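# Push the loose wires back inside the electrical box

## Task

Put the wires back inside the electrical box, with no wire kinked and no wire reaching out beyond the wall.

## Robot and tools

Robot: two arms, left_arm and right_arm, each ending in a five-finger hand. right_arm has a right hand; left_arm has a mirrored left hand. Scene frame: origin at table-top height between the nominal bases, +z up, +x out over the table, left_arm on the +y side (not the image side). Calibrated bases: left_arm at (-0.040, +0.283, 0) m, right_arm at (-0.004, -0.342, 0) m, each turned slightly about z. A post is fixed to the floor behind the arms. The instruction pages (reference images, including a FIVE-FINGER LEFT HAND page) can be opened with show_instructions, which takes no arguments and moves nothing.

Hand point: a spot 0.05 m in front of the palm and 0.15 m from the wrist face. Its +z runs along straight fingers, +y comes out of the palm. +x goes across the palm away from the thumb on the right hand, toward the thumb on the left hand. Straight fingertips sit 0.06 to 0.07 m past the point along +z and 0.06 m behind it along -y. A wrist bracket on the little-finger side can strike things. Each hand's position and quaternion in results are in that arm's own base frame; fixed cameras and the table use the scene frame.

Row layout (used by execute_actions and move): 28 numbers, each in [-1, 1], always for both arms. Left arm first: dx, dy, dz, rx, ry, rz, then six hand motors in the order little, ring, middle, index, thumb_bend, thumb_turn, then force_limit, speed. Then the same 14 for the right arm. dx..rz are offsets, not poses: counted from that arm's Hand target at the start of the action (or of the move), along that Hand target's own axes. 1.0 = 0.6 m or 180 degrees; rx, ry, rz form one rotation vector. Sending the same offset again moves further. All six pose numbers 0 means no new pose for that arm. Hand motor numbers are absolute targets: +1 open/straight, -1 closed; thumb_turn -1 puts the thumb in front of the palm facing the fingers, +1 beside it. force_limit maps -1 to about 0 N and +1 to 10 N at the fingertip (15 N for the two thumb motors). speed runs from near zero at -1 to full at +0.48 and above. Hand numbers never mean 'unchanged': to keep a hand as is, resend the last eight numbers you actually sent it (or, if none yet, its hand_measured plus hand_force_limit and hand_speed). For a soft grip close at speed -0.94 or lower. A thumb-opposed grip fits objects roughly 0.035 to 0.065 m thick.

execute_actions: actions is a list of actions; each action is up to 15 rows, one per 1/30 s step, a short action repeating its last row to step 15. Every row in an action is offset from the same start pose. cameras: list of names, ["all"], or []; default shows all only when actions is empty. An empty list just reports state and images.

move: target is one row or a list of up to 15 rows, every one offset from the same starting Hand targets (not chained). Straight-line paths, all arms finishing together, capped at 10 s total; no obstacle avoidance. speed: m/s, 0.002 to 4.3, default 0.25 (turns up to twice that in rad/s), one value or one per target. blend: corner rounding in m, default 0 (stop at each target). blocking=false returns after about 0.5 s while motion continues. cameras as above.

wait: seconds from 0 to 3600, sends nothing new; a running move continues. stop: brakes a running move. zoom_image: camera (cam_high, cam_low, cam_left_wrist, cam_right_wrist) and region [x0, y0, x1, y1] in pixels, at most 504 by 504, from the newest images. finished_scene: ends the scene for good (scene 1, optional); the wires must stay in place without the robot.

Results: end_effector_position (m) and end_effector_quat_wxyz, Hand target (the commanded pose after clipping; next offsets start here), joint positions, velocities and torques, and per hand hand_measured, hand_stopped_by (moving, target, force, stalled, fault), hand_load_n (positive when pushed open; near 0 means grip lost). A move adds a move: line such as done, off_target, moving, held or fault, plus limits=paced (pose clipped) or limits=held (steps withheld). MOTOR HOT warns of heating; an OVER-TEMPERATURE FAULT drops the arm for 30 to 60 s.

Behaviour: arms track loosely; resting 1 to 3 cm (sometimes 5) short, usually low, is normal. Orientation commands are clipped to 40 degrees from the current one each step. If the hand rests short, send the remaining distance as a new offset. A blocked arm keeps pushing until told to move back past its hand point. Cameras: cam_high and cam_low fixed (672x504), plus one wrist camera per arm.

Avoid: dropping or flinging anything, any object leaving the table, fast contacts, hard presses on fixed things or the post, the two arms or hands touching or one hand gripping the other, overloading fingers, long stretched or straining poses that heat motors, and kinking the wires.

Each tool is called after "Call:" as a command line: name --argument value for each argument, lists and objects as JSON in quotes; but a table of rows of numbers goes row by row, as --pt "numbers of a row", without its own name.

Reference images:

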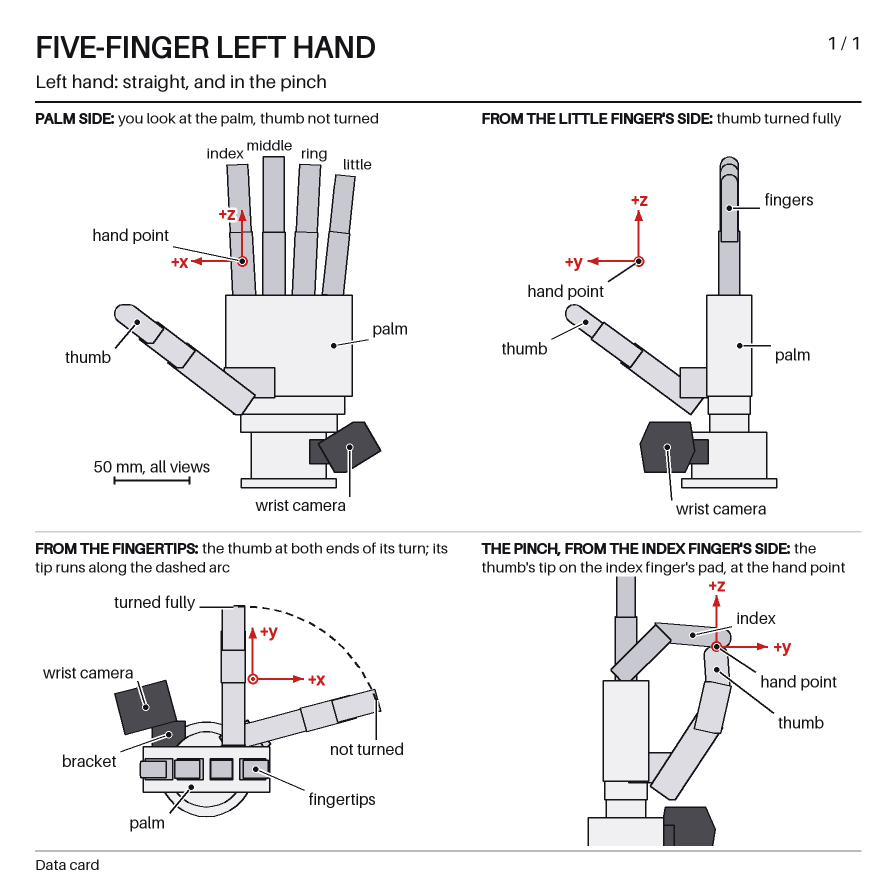

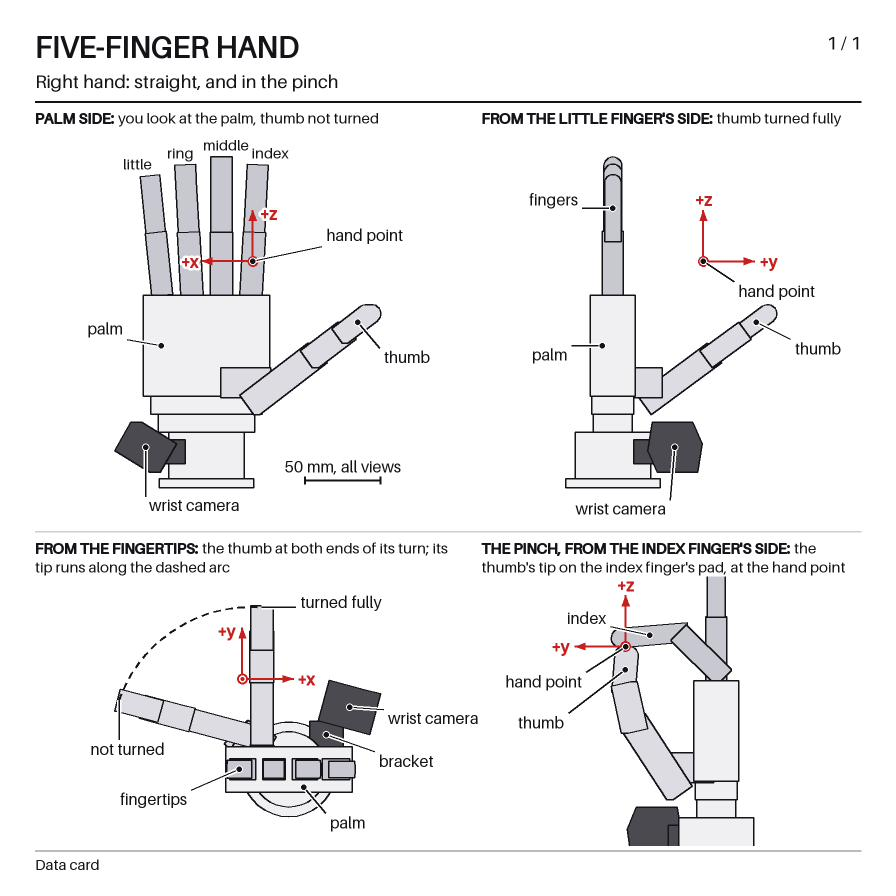

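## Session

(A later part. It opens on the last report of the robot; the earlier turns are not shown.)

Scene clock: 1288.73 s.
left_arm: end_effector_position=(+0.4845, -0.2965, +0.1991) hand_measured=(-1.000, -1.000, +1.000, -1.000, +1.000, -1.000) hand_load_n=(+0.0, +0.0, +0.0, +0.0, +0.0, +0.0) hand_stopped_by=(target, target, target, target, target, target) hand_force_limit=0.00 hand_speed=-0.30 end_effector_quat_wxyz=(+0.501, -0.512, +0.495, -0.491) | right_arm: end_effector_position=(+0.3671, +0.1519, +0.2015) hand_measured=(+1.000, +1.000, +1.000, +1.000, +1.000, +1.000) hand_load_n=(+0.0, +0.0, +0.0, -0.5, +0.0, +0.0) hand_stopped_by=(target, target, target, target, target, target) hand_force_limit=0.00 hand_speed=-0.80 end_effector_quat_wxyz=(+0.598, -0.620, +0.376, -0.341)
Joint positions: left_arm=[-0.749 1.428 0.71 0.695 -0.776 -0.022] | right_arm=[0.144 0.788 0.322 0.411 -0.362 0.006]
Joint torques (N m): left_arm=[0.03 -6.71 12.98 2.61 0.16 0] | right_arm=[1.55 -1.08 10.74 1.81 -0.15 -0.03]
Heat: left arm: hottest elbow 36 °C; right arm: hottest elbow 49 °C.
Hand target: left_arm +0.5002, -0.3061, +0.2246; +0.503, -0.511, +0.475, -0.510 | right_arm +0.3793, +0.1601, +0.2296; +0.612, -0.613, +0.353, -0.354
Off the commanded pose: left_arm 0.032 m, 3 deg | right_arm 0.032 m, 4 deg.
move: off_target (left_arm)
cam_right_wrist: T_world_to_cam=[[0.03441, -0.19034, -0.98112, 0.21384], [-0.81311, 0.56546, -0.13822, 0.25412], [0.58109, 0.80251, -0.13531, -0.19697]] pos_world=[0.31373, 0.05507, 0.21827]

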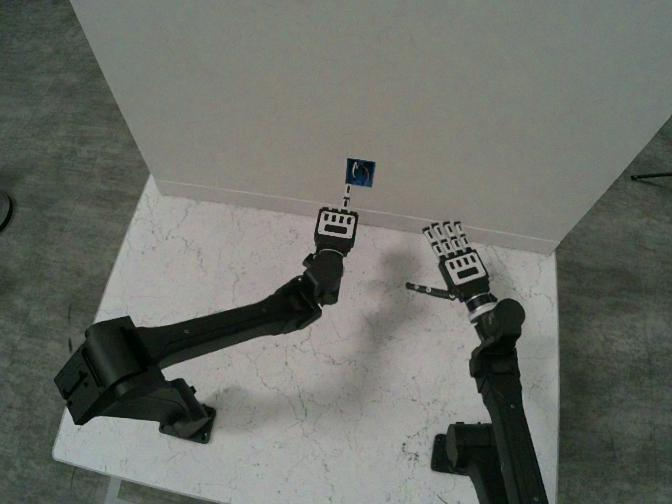

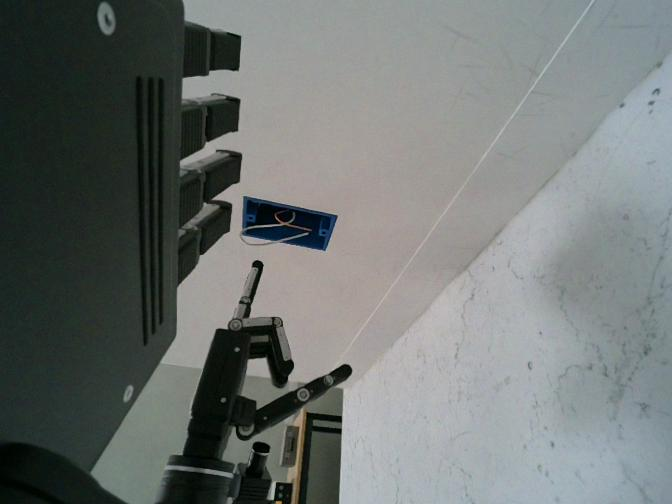

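Call:
move --target '[0.0057,-0.0215,0.03,0,0,0,-1,-1,1,-1,1,-1,0,-0.3,0,0,0,0,0,0,1,1,1,1,1,1,0,-0.8]' --speed 0.06 --cameras '["cam_high","cam_right_wrist"]'

Call:
zoom_image --camera "cam_right_wrist" --region '[200, 180, 360, 340]'

Call:
zoom_image --camera "cam_high" --region '[325, 150, 375, 225]'

Scene clock: 1314.67 s.
left_arm: end_effector_position=(+0.5041, -0.3015, +0.2178) hand_measured=(-1.000, -1.000, +1.000, -1.000, +1.000, -1.000) hand_load_n=(+0.0, +0.0, -0.5, +0.0, +0.0, +0.0) hand_stopped_by=(target, target, target, target, target, target) hand_force_limit=0.00 hand_speed=-0.30 end_effector_quat_wxyz=(+0.501, -0.512, +0.487, -0.500) | right_arm: end_effector_position=(+0.3671, +0.1519, +0.2015) hand_measured=(+1.000, +1.000, +1.000, +1.000, +1.000, +1.000) hand_load_n=(+0.0, -0.5, +0.0, +0.0, +0.0, +0.0) hand_stopped_by=(target, target, target, target, target, target) hand_force_limit=0.00 hand_speed=-0.80 end_effector_quat_wxyz=(+0.598, -0.620, +0.376, -0.341)
Joint positions: left_arm=[-0.725 1.442 0.768 0.677 -0.752 -0.022] | right_arm=[0.144 0.788 0.322 0.411 -0.362 0.006]
Joint torques (N m): left_arm=[0.09 -7.24 13.26 1.48 0.18 -0.01] | right_arm=[1.67 -1.08 10.73 1.84 -0.15 -0.03]
Heat: left arm: hottest elbow 37 °C; right arm: hottest elbow 49 °C.
Hand target: left_arm +0.5179, -0.3084, +0.2380; +0.503, -0.511, +0.475, -0.510 | right_arm +0.3793, +0.1601, +0.2296; +0.612, -0.613, +0.353, -0.354
Off the commanded pose: left_arm 0.026 m, 2 deg | right_arm 0.032 m, 4 deg.
move: off_target (left_arm)
cam_right_wrist: T_world_to_cam=[[0.03441, -0.19034, -0.98112, 0.21384], [-0.81311, 0.56546, -0.13822, 0.25412], [0.58109, 0.80251, -0.13531, -0.19697]] pos_world=[0.31373, 0.05507, 0.21827]

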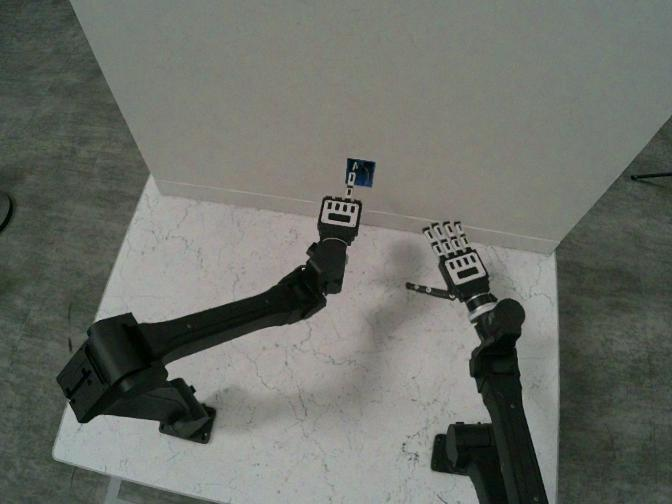

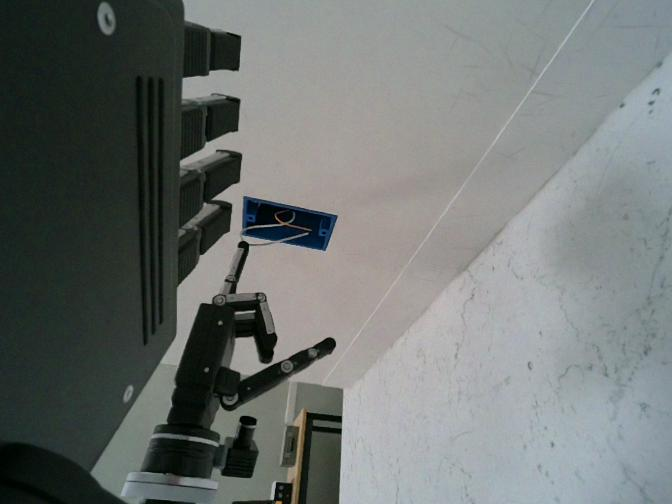

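Scaled by 3.150 from the camera's image (finer frame: 960x720).

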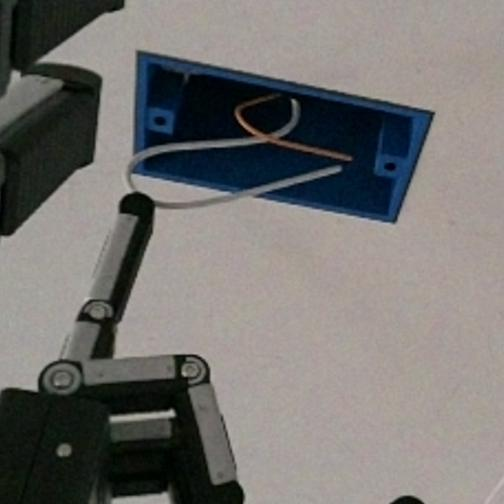

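Scaled by 6.720 from the camera's image (finer frame: 960x720).

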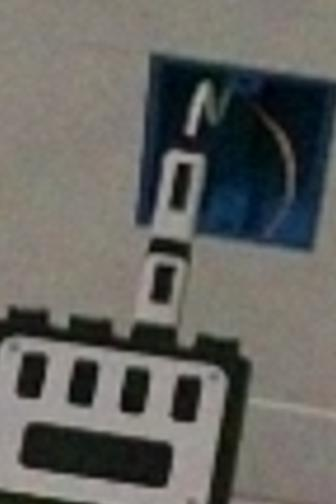

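Call:
move --target '[0.0,0.025,-0.02,0,0,0,-1,-1,1,-1,1,-1,0,-0.3,0,0,0,0,0,0,1,1,1,1,1,1,0,-0.8]' --speed 0.05 --cameras '["cam_right_wrist"]'

Call:
zoom_image --camera "cam_right_wrist" --region '[200, 180, 360, 340]'

Scene clock: 1318.47 s.
left_arm: end_effector_position=(+0.5048, -0.3028, +0.2169) hand_measured=(-1.000, -1.000, +1.000, -1.000, +1.000, -1.000) hand_load_n=(+0.0, +0.0, +0.0, +0.0, +0.0, +0.0) hand_stopped_by=(target, target, target, target, target, target) hand_force_limit=0.00 hand_speed=-0.30 end_effector_quat_wxyz=(+0.503, -0.513, +0.481, -0.502) | right_arm: end_effector_position=(+0.3671, +0.1519, +0.2015) hand_measured=(+1.000, +1.000, +1.000, +1.000, +1.000, +1.000) hand_load_n=(+0.0, -0.5, -0.5, +0.0, +0.0, +0.0) hand_stopped_by=(target, target, target, target, target, target) hand_force_limit=0.00 hand_speed=-0.80 end_effector_quat_wxyz=(+0.598, -0.620, +0.376, -0.341)
Joint positions: left_arm=[-0.729 1.453 0.768 0.699 -0.763 -0.022] | right_arm=[0.144 0.788 0.322 0.411 -0.362 0.006]
Joint torques (N m): left_arm=[-1.32 -7.24 9.91 2.67 -0.16 -0.01] | right_arm=[1.55 -1.14 10.74 1.81 -0.15 -0.04]
Heat: left arm: hottest elbow 37 °C; right arm: hottest elbow 49 °C.
Hand target: left_arm +0.5064, -0.3094, +0.2227; +0.503, -0.511, +0.475, -0.510 | right_arm +0.3793, +0.1601, +0.2296; +0.612, -0.613, +0.353, -0.354
Off the commanded pose: left_arm 0.009 m, 1 deg | right_arm 0.032 m, 4 deg.
move: done
cam_right_wrist: T_world_to_cam=[[0.03441, -0.19034, -0.98112, 0.21384], [-0.81311, 0.56546, -0.13822, 0.25412], [0.58109, 0.80251, -0.13531, -0.19697]] pos_world=[0.31373, 0.05507, 0.21827]

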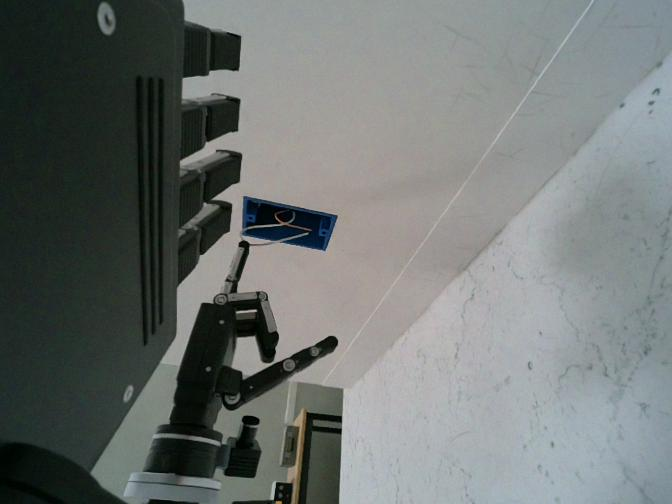

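Scaled by 3.150 from the camera's image (finer frame: 960x720).

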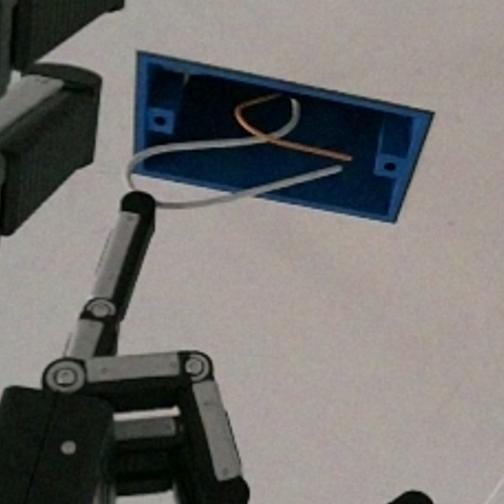

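Call:
move --target '[0.0,0.018,-0.01,0,0,0,-1,-1,1,-1,1,-1,0,-0.3,0,0,0,0,0,0,1,1,1,1,1,1,0,-0.8]' --speed 0.05 --cameras '["cam_right_wrist"]'

Call:
zoom_image --camera "cam_right_wrist" --region '[200, 180, 360, 340]'

Scene clock: 1322.13 s.
left_arm: end_effector_position=(+0.5008, -0.3050, +0.2084) hand_measured=(-1.000, -1.000, +1.000, -1.000, +1.000, -1.000) hand_load_n=(+0.0, +0.0, +0.0, +0.0, +0.0, +0.0) hand_stopped_by=(target, target, target, target, target, target) hand_force_limit=0.00 hand_speed=-0.30 end_effector_quat_wxyz=(+0.503, -0.513, +0.479, -0.504) | right_arm: end_effector_position=(+0.3671, +0.1519, +0.2015) hand_measured=(+1.000, +1.000, +1.000, +1.000, +1.000, +1.000) hand_load_n=(+0.0, -0.5, +0.0, +0.0, +0.0, +0.0) hand_stopped_by=(target, target, target, target, target, target) hand_force_limit=0.00 hand_speed=-0.80 end_effector_quat_wxyz=(+0.598, -0.620, +0.376, -0.341)
Joint positions: left_arm=[-0.74 1.468 0.752 0.735 -0.773 -0.022] | right_arm=[0.144 0.788 0.322 0.411 -0.362 0.006]
Joint torques (N m): left_arm=[-1.32 -7.41 9.14 2.63 -0.16 0] | right_arm=[1.67 -1.03 10.76 1.83 -0.15 -0.04]
Heat: left arm: hottest elbow 36 °C; right arm: hottest elbow 49 °C.
Hand target: left_arm +0.5007, -0.3100, +0.2120; +0.503, -0.511, +0.474, -0.510 | right_arm +0.3793, +0.1601, +0.2296; +0.612, -0.613, +0.353, -0.354
Off the commanded pose: left_arm 0.006 m, 1 deg | right_arm 0.032 m, 4 deg.
move: done
cam_right_wrist: T_world_to_cam=[[0.03441, -0.19034, -0.98112, 0.21384], [-0.81311, 0.56546, -0.13822, 0.25412], [0.58109, 0.80251, -0.13531, -0.19697]] pos_world=[0.31373, 0.05507, 0.21827]

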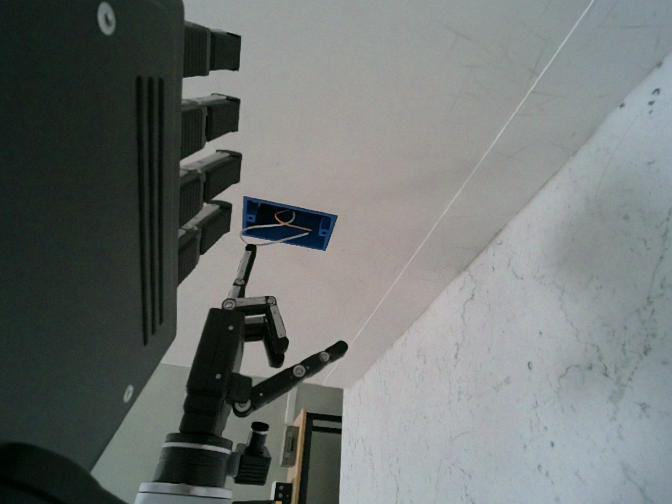

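Scaled by 3.150 from the camera's image (finer frame: 960x720).

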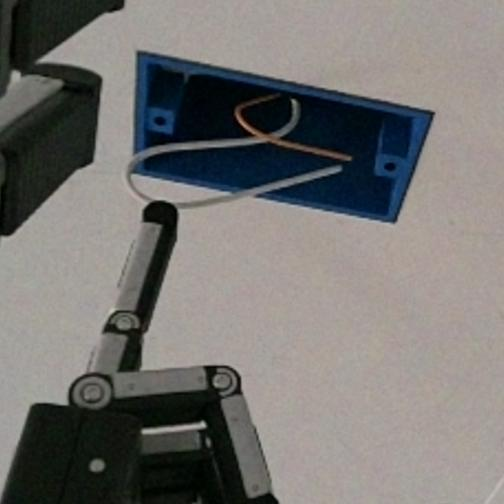

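Call:
move --target '[0.005,-0.034,0.05,0,0,0,-1,-1,1,-1,1,-1,0,-0.3,0,0,0,0,0,0,1,1,1,1,1,1,0,-0.8]' --speed 0.05 --cameras '["cam_high","cam_right_wrist"]'

Call:
zoom_image --camera "cam_right_wrist" --region '[200, 180, 360, 340]'

Call:
zoom_image --camera "cam_high" --region '[325, 150, 375, 225]'

Scene clock: 1329.03 s.
left_arm: end_effector_position=(+0.5159, -0.3047, +0.2134) hand_measured=(-1.000, -1.000, +1.000, -1.000, +1.000, -1.000) hand_load_n=(+0.0, +0.0, +0.0, +0.0, +0.0, +0.0) hand_stopped_by=(target, target, target, target, target, target) hand_force_limit=0.00 hand_speed=-0.30 end_effector_quat_wxyz=(+0.501, -0.512, +0.487, -0.500) | right_arm: end_effector_position=(+0.3671, +0.1519, +0.2015) hand_measured=(+1.000, +1.000, +1.000, +1.000, +1.000, +1.000) hand_load_n=(+0.0, +0.0, +0.0, +0.0, +0.0, +0.0) hand_stopped_by=(target, target, target, target, target, target) hand_force_limit=0.00 hand_speed=-0.80 end_effector_quat_wxyz=(+0.598, -0.620, +0.376, -0.341)
Joint positions: left_arm=[-0.712 1.478 0.792 0.689 -0.738 -0.022] | right_arm=[0.144 0.788 0.322 0.411 -0.362 0.006]
Joint torques (N m): left_arm=[0.15 -7.65 13.15 1.48 0.17 -0.02] | right_arm=[1.73 -0.97 10.74 1.81 -0.15 -0.04]
Heat: left arm: hottest elbow 36 °C; right arm: hottest elbow 50 °C.
Hand target: left_arm +0.5302, -0.3111, +0.2332; +0.503, -0.511, +0.475, -0.510 | right_arm +0.3793, +0.1601, +0.2296; +0.612, -0.613, +0.353, -0.354
Off the commanded pose: left_arm 0.025 m, 2 deg | right_arm 0.032 m, 4 deg.
move: off_target (left_arm)
cam_right_wrist: T_world_to_cam=[[0.03441, -0.19034, -0.98112, 0.21384], [-0.81311, 0.56546, -0.13822, 0.25412], [0.58109, 0.80251, -0.13531, -0.19697]] pos_world=[0.31373, 0.05507, 0.21827]

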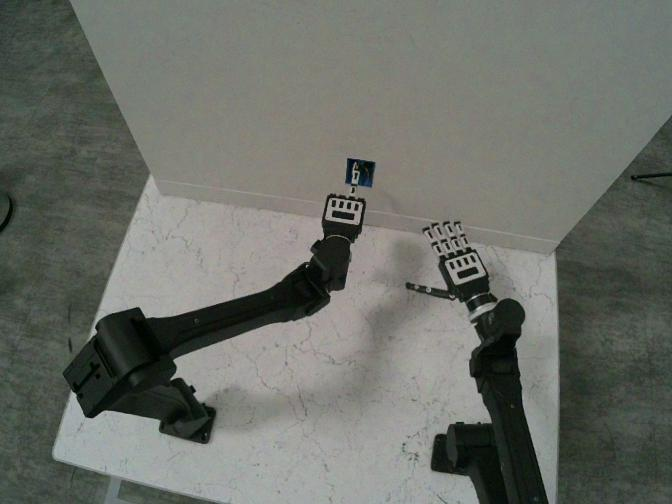

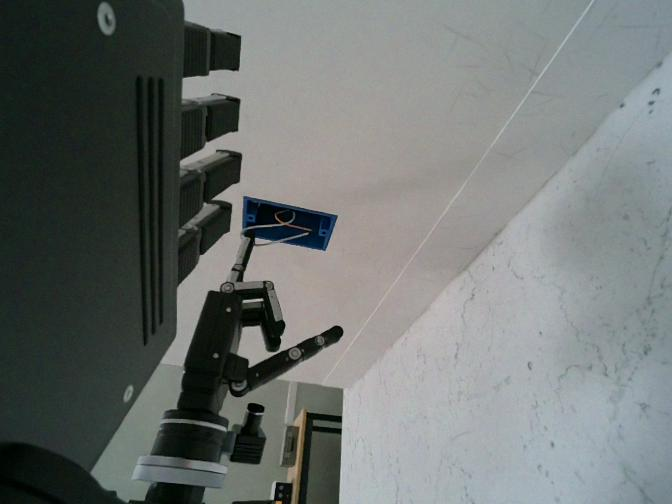

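Scaled by 3.150 from the camera's image (finer frame: 960x720).

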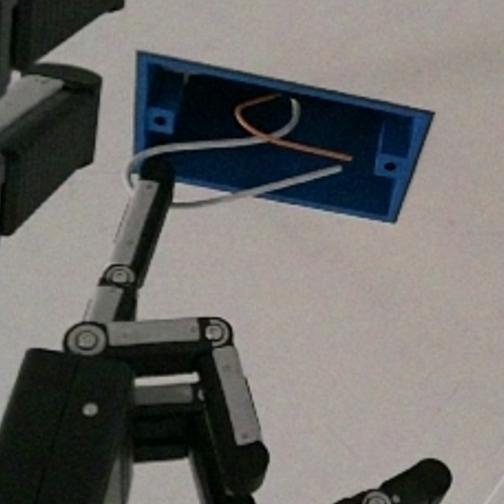

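Scaled by 6.720 from the camera's image (finer frame: 960x720).

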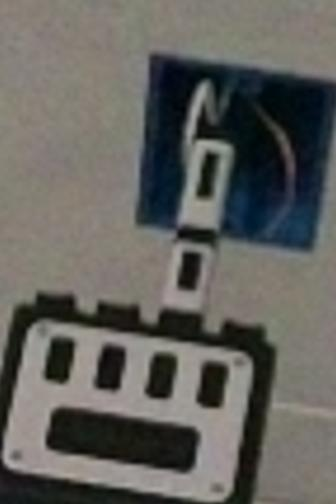

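Call:
move --pt "0.0 0.03 -0.06 0 0 0 -1 -1 1 -1 1 -1 0 -0.3 0 0 0 0 0 0 1 1 1 1 1 1 0 -0.8" --pt "-0.0217 0.03 -0.06 0 0 0 -1 -1 1 -1 1 -1 0 -0.3 0 0 0 0 0 0 1 1 1 1 1 1 0 -0.8" --speed 0.06 --cameras '["cam_high","cam_right_wrist"]'

Call:
zoom_image --camera "cam_right_wrist" --region '[200, 180, 360, 340]'

Call:
zoom_image --camera "cam_high" --region '[325, 150, 375, 225]'

Scene clock: 1335.80 s.
left_arm: end_effector_position=(+0.4913, -0.3028, +0.1961) hand_measured=(-1.000, -1.000, +1.000, -1.000, +1.000, -1.000) hand_load_n=(+0.0, +0.0, -0.5, +0.0, +0.0, +0.0) hand_stopped_by=(target, target, target, target, target, target) hand_force_limit=0.00 hand_speed=-0.30 end_effector_quat_wxyz=(+0.501, -0.512, +0.490, -0.497) | right_arm: end_effector_position=(+0.3671, +0.1519, +0.2015) hand_measured=(+1.000, +1.000, +1.000, +1.000, +1.000, +1.000) hand_load_n=(+0.0, +0.0, -0.5, +0.0, +0.0, +0.0) hand_stopped_by=(target, target, target, target, target, target) hand_force_limit=0.00 hand_speed=-0.80 end_effector_quat_wxyz=(+0.598, -0.620, +0.376, -0.341)
Joint positions: left_arm=[-0.748 1.463 0.724 0.733 -0.775 -0.022] | right_arm=[0.144 0.788 0.322 0.411 -0.362 0.006]
Joint torques (N m): left_arm=[0.03 -9.17 8.92 2.61 0.18 0] | right_arm=[1.61 -0.97 10.74 1.8 -0.14 -0.03]
Heat: left arm: hottest elbow 37 °C; right arm: hottest elbow 50 °C.
Hand target: left_arm +0.4943, -0.3000, +0.2138; +0.503, -0.511, +0.474, -0.510 | right_arm +0.3793, +0.1601, +0.2296; +0.612, -0.613, +0.353, -0.354
Off the commanded pose: left_arm 0.018 m, 2 deg | right_arm 0.032 m, 4 deg.
move: off_target (left_arm)
cam_right_wrist: T_world_to_cam=[[0.03441, -0.19034, -0.98112, 0.21384], [-0.81311, 0.56546, -0.13822, 0.25412], [0.58109, 0.80251, -0.13531, -0.19697]] pos_world=[0.31373, 0.05507, 0.21827]

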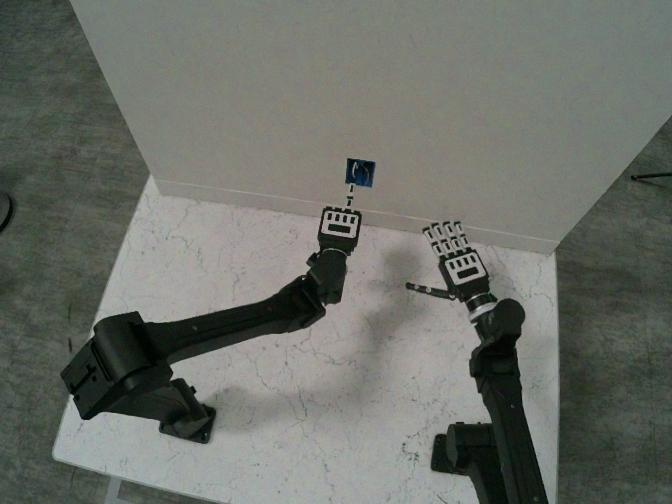

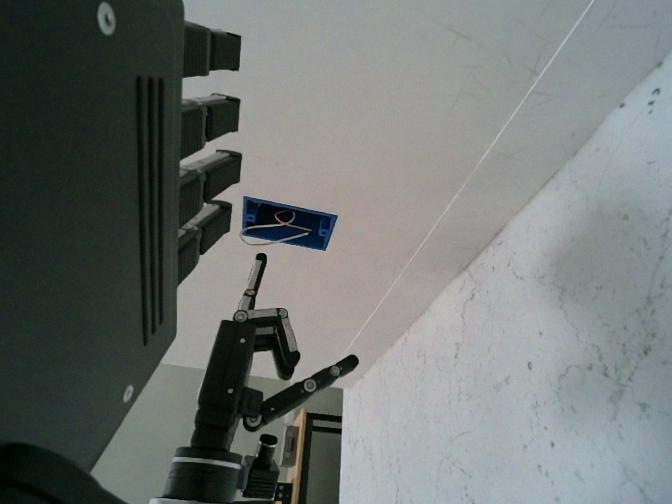

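Scaled by 3.150 from the camera's image (finer frame: 960x720).

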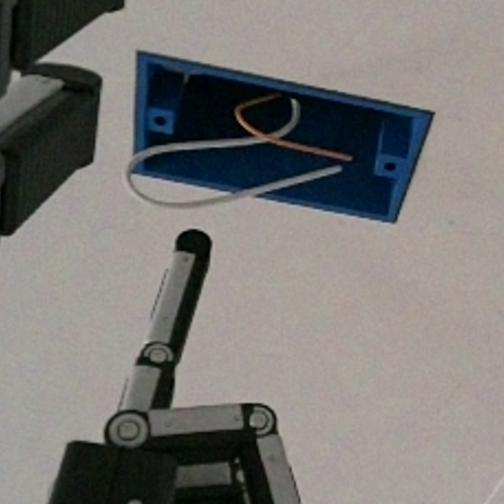

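Scaled by 6.720 from the camera's image (finer frame: 960x720).

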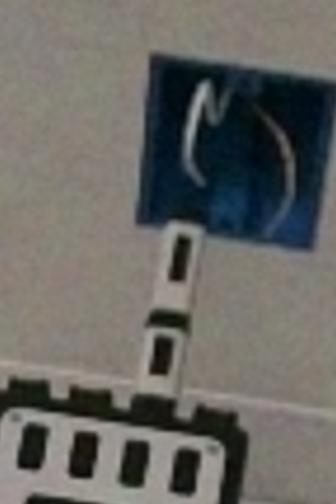

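Call:
move --pt "0.0057 -0.0267 -0.0728 0 0 0 -1 -1 1 -1 1 -1 0 -0.3 0 0 0 0 0 0 1 1 1 1 1 1 0 -0.8" --pt "0.0087 -0.0242 0.0305 0 0 0 -1 -1 1 -1 1 -1 0 -0.3 0 0 0 0 0 0 1 1 1 1 1 1 0 -0.8" --speed 0.08 --cameras '["cam_high","cam_right_wrist"]'

Call:
zoom_image --camera "cam_right_wrist" --region '[200, 180, 360, 340]'

Call:
zoom_image --camera "cam_high" --region '[325, 150, 375, 225]'

Scene clock: 1346.13 s.
left_arm: end_effector_position=(+0.4983, -0.2963, +0.2091) hand_measured=(-1.000, -1.000, +1.000, -1.000, +1.000, -1.000) hand_load_n=(+0.0, +0.0, +0.0, +0.0, +0.0, +0.0) hand_stopped_by=(target, target, target, target, target, target) hand_force_limit=0.00 hand_speed=-0.30 end_effector_quat_wxyz=(+0.502, -0.512, +0.486, -0.500) | right_arm: end_effector_position=(+0.3671, +0.1519, +0.2015) hand_measured=(+1.000, +1.000, +1.000, +1.000, +1.000, +1.000) hand_load_n=(+0.0, -0.5, +0.0, +0.0, +0.0, -0.5) hand_stopped_by=(target, target, target, target, target, target) hand_force_limit=0.00 hand_speed=-0.80 end_effector_quat_wxyz=(+0.598, -0.620, +0.376, -0.341)
Joint positions: left_arm=[-0.726 1.441 0.738 0.707 -0.753 -0.022] | right_arm=[0.144 0.788 0.322 0.411 -0.362 0.006]
Joint torques (N m): left_arm=[0.03 -7 13.12 1.47 0.18 -0.01] | right_arm=[1.55 -0.97 10.76 1.83 -0.15 -0.03]
Heat: left arm: hottest elbow 36 °C; right arm: hottest elbow 50 °C.
Hand target: left_arm +0.5124, -0.3041, +0.2289; +0.503, -0.511, +0.475, -0.510 | right_arm +0.3793, +0.1601, +0.2296; +0.612, -0.613, +0.353, -0.354
Off the commanded pose: left_arm 0.026 m, 2 deg | right_arm 0.032 m, 4 deg.
move: off_target (left_arm)
cam_right_wrist: T_world_to_cam=[[0.03441, -0.19034, -0.98112, 0.21384], [-0.81311, 0.56546, -0.13822, 0.25412], [0.58109, 0.80251, -0.13531, -0.19697]] pos_world=[0.31373, 0.05507, 0.21827]

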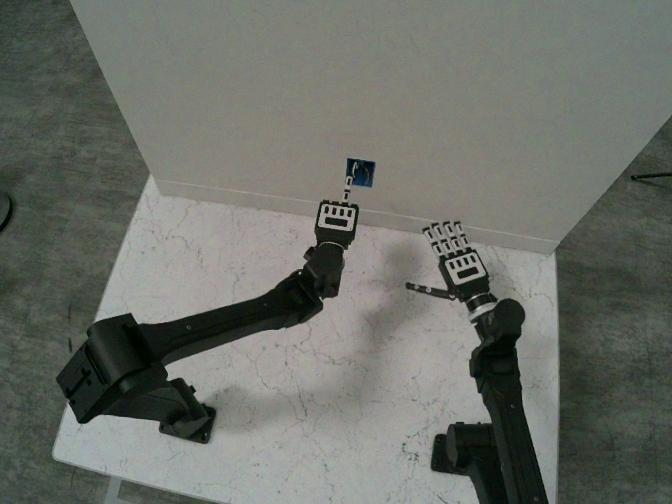

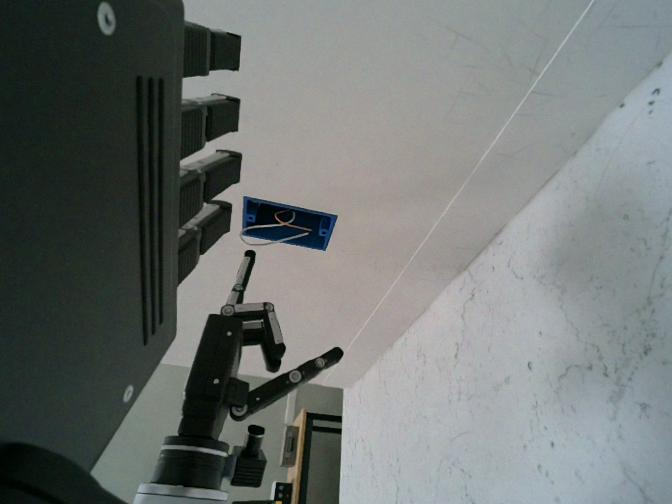

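Scaled by 3.150 from the camera's image (finer frame: 960x720).

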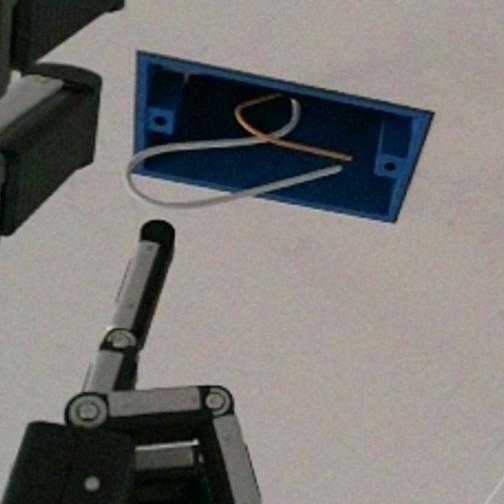

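Scaled by 6.720 from the camera's image (finer frame: 960x720).

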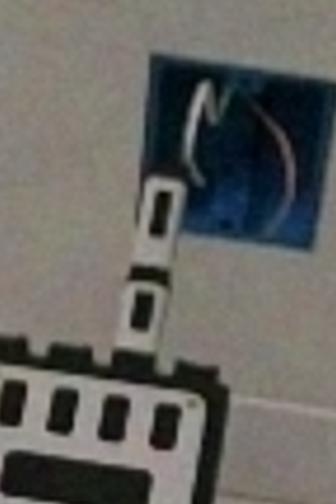

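Call:
move --pt "0.0035 0.0005 -0.08 0 0 0 -1 -1 1 -1 1 -1 0 -0.3 0 0 0 0 0 0 1 1 1 1 1 1 0 -0.8" --pt "0.007 0.0005 0.038 0 0 0 -1 -1 1 -1 1 -1 0 -0.3 0 0 0 0 0 0 1 1 1 1 1 1 0 -0.8" --speed '[0.1,0.06]' --cameras '["cam_high","cam_right_wrist"]'

Call:
zoom_image --camera "cam_right_wrist" --region '[200, 180, 360, 340]'

Call:
zoom_image --camera "cam_high" --region '[325, 150, 375, 225]'

Scene clock: 1353.90 s.
left_arm: end_effector_position=(+0.5122, -0.3022, +0.2112) hand_measured=(-1.000, -1.000, +1.000, -1.000, +1.000, -1.000) hand_load_n=(+0.0, +0.0, +0.0, +0.0, +0.0, +0.0) hand_stopped_by=(target, target, target, target, target, target) hand_force_limit=0.00 hand_speed=-0.30 end_effector_quat_wxyz=(+0.500, -0.510, +0.487, -0.503) | right_arm: end_effector_position=(+0.3671, +0.1519, +0.2015) hand_measured=(+1.000, +1.000, +1.000, +1.000, +1.000, +1.000) hand_load_n=(+0.0, +0.0, +0.0, +0.0, +0.0, -0.5) hand_stopped_by=(target, target, target, target, target, target) hand_force_limit=0.00 hand_speed=-0.80 end_effector_quat_wxyz=(+0.598, -0.620, +0.376, -0.341)
Joint positions: left_arm=[-0.711 1.471 0.774 0.705 -0.731 -0.022] | right_arm=[0.144 0.788 0.322 0.411 -0.362 0.006]
Joint torques (N m): left_arm=[1.03 -6.36 14.52 1.26 0.45 -0.02] | right_arm=[1.55 -1.08 10.74 1.83 -0.15 -0.04]
Heat: left arm: hottest elbow 37 °C; right arm: hottest elbow 50 °C.
Hand target: left_arm +0.5353, -0.3076, +0.2294; +0.503, -0.511, +0.475, -0.510 | right_arm +0.3793, +0.1601, +0.2296; +0.612, -0.613, +0.353, -0.354
Off the commanded pose: left_arm 0.030 m, 2 deg | right_arm 0.032 m, 4 deg.
move: off_target (left_arm)
cam_right_wrist: T_world_to_cam=[[0.03441, -0.19034, -0.98112, 0.21384], [-0.81311, 0.56546, -0.13822, 0.25412], [0.58109, 0.80251, -0.13531, -0.19697]] pos_world=[0.31373, 0.05507, 0.21827]

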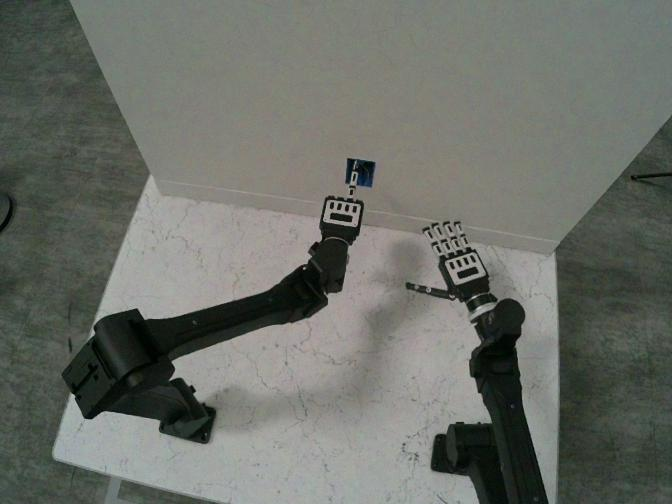

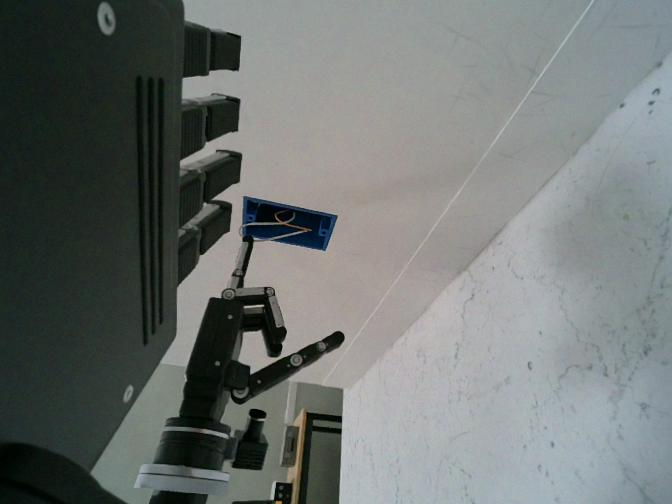

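Scaled by 3.150 from the camera's image (finer frame: 960x720).

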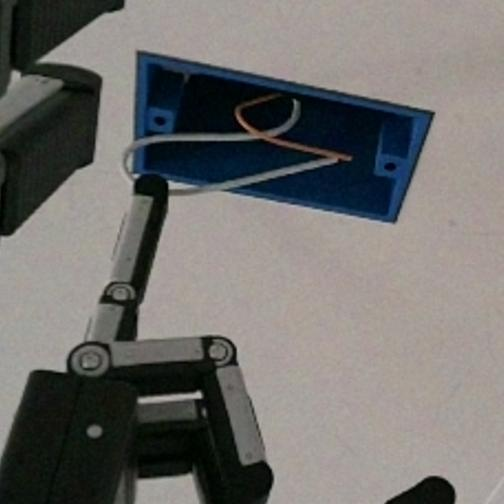

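Scaled by 6.720 from the camera's image (finer frame: 960x720).

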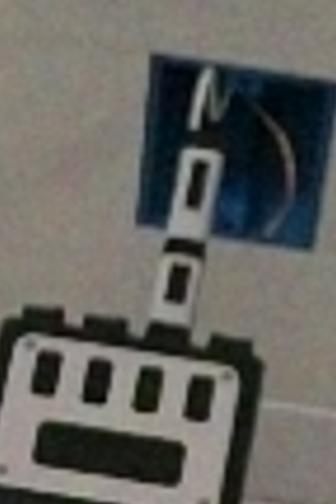

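Call:
move --target '[0.0,0.012,0.02,0,0,0,-1,-1,1,-1,1,-1,0,-0.3,0,0,0,0,0,0,1,1,1,1,1,1,0,-0.8]' --speed 0.04 --cameras '["cam_high","cam_right_wrist"]'

Call:
zoom_image --camera "cam_right_wrist" --region '[200, 180, 360, 340]'

Call:
zoom_image --camera "cam_high" --region '[325, 150, 375, 225]'

Scene clock: 1358.77 s.
left_arm: end_effector_position=(+0.5227, -0.3055, +0.2053) hand_measured=(-1.000, -1.000, +1.000, -1.000, +1.000, -1.000) hand_load_n=(+0.0, +0.0, +0.0, +0.0, +0.0, +0.0) hand_stopped_by=(target, target, target, target, target, target) hand_force_limit=0.00 hand_speed=-0.30 end_effector_quat_wxyz=(+0.498, -0.509, +0.492, -0.502) | right_arm: end_effector_position=(+0.3671, +0.1519, +0.2015) hand_measured=(+1.000, +1.000, +1.000, +1.000, +1.000, +1.000) hand_load_n=(+0.0, +0.0, +0.0, +0.0, +0.0, -0.5) hand_stopped_by=(target, target, target, target, target, target) hand_force_limit=0.00 hand_speed=-0.80 end_effector_quat_wxyz=(+0.598, -0.620, +0.376, -0.341)
Joint positions: left_arm=[-0.698 1.503 0.797 0.705 -0.711 -0.022] | right_arm=[0.144 0.788 0.322 0.411 -0.362 0.006]
Joint torques (N m): left_arm=[1.67 -6.59 14.05 1.94 0.33 -0.03] | right_arm=[1.55 -1.03 10.76 1.85 -0.15 -0.04]
Heat: left arm: hottest elbow 37 °C; right arm: hottest elbow 50 °C.
Hand target: left_arm +0.5475, -0.3076, +0.2228; +0.503, -0.511, +0.474, -0.510 | right_arm +0.3793, +0.1601, +0.2296; +0.612, -0.613, +0.353, -0.354
Off the commanded pose: left_arm 0.030 m, 2 deg | right_arm 0.032 m, 4 deg.
move: off_target (left_arm)
cam_right_wrist: T_world_to_cam=[[0.03441, -0.19034, -0.98112, 0.21384], [-0.81311, 0.56546, -0.13822, 0.25412], [0.58109, 0.80251, -0.13531, -0.19697]] pos_world=[0.31373, 0.05507, 0.21827]

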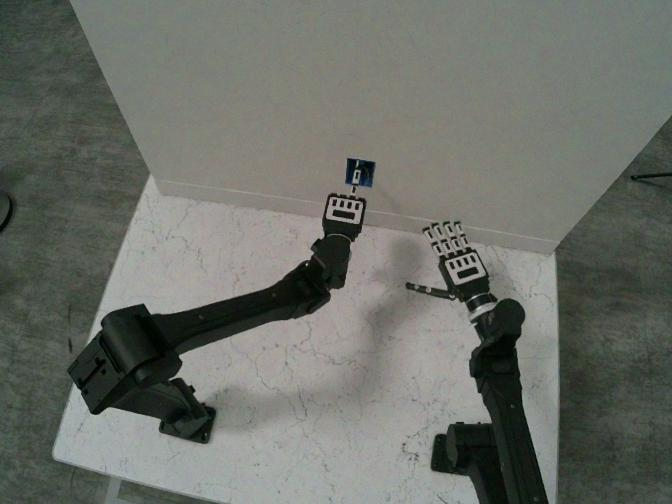

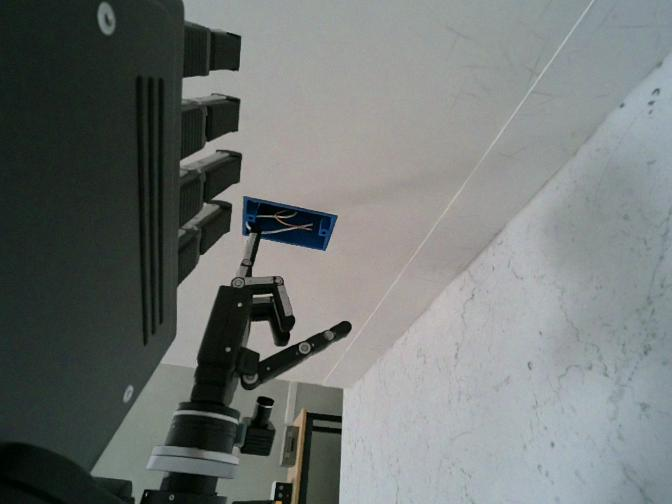

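Scaled by 3.150 from the camera's image (finer frame: 960x720).

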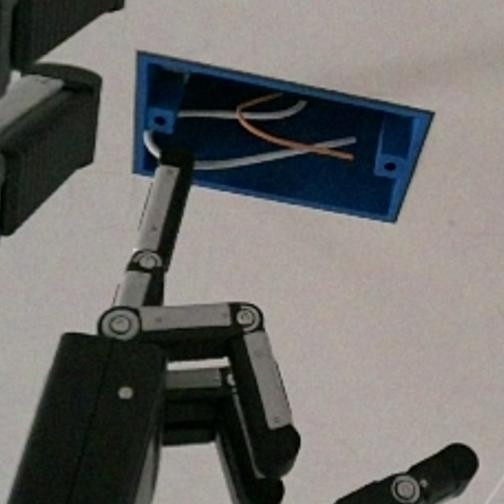

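Scaled by 6.720 from the camera's image (finer frame: 960x720).

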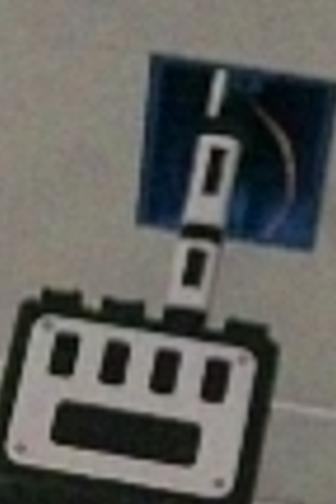

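Call:
move --target '[0.0,0.0,0.025,0,0,0,-1,-1,1,-1,1,-1,0,-0.3,0,0,0,0,0,0,1,1,1,1,1,1,0,-0.8]' --speed 0.04 --cameras '["cam_high","cam_right_wrist"]'

Call:
zoom_image --camera "cam_right_wrist" --region '[200, 180, 360, 340]'

Call:
zoom_image --camera "cam_high" --region '[325, 150, 375, 225]'

Scene clock: 1362.93 s.
left_arm: end_effector_position=(+0.5340, -0.3066, +0.2060) hand_measured=(-1.000, -1.000, +1.000, -1.000, +1.000, -1.000) hand_load_n=(+0.0, +0.0, +0.0, +0.0, +0.0, +0.0) hand_stopped_by=(target, target, target, target, target, target) hand_force_limit=0.00 hand_speed=-0.30 end_effector_quat_wxyz=(+0.497, -0.508, +0.491, -0.504) | right_arm: end_effector_position=(+0.3671, +0.1519, +0.2015) hand_measured=(+1.000, +1.000, +1.000, +1.000, +1.000, +1.000) hand_load_n=(+0.0, +0.0, +0.0, +0.0, +0.0, +0.0) hand_stopped_by=(target, target, target, target, target, target) hand_force_limit=0.00 hand_speed=-0.80 end_effector_quat_wxyz=(+0.598, -0.620, +0.376, -0.341)
Joint positions: left_arm=[-0.682 1.524 0.821 0.705 -0.693 -0.022] | right_arm=[0.144 0.788 0.322 0.411 -0.362 0.006]
Joint torques (N m): left_arm=[2.14 -6.65 14.63 1.72 0.45 -0.04] | right_arm=[1.61 -1.03 10.74 1.81 -0.15 -0.04]
Heat: left arm: hottest elbow 37 °C; right arm: hottest elbow 50 °C.
Hand target: left_arm +0.5624, -0.3072, +0.2229; +0.503, -0.511, +0.475, -0.510 | right_arm +0.3793, +0.1601, +0.2296; +0.612, -0.613, +0.353, -0.354
Off the commanded pose: left_arm 0.033 m, 2 deg | right_arm 0.032 m, 4 deg.
move: off_target (left_arm)
cam_right_wrist: T_world_to_cam=[[0.03441, -0.19034, -0.98112, 0.21384], [-0.81311, 0.56546, -0.13822, 0.25412], [0.58109, 0.80251, -0.13531, -0.19697]] pos_world=[0.31373, 0.05507, 0.21827]

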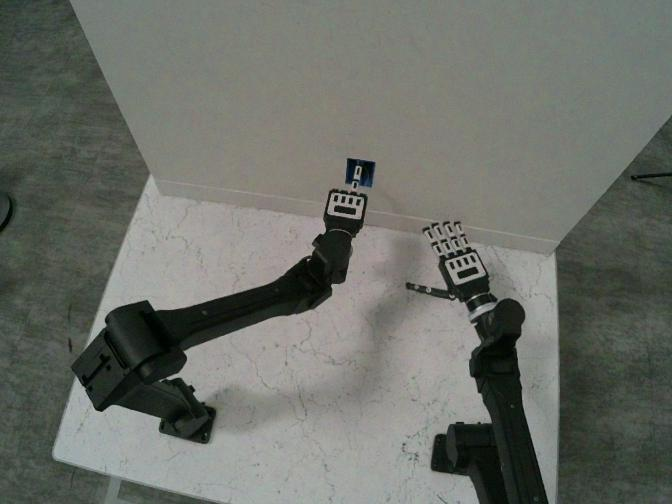

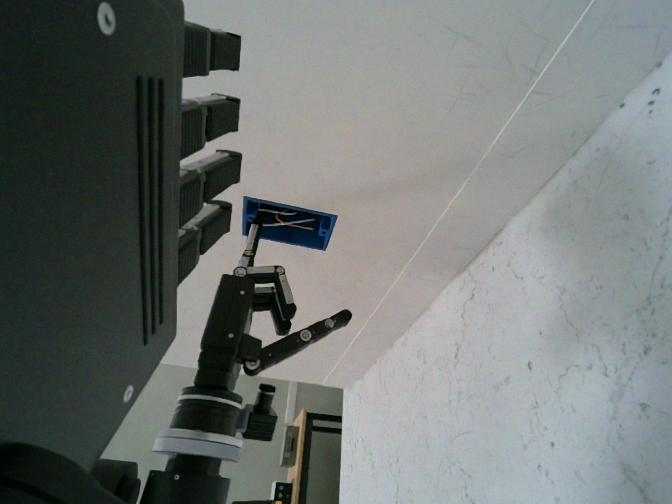

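Scaled by 3.150 from the camera's image (finer frame: 960x720).

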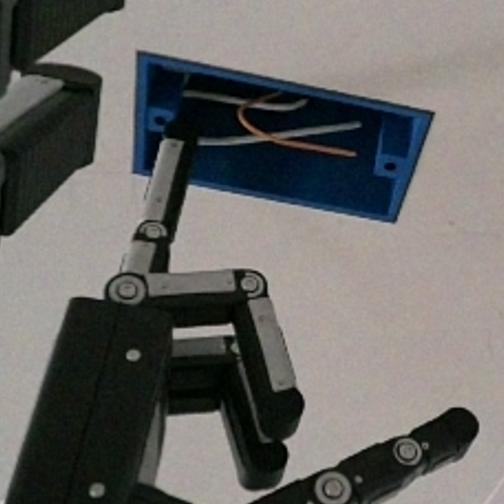

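Scaled by 6.720 from the camera's image (finer frame: 960x720).

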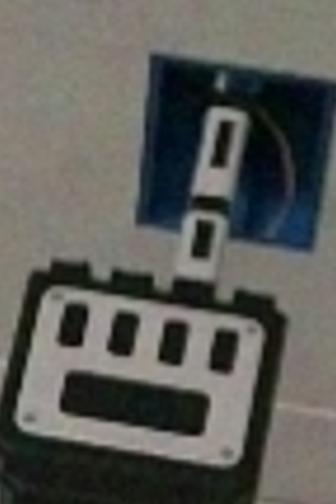

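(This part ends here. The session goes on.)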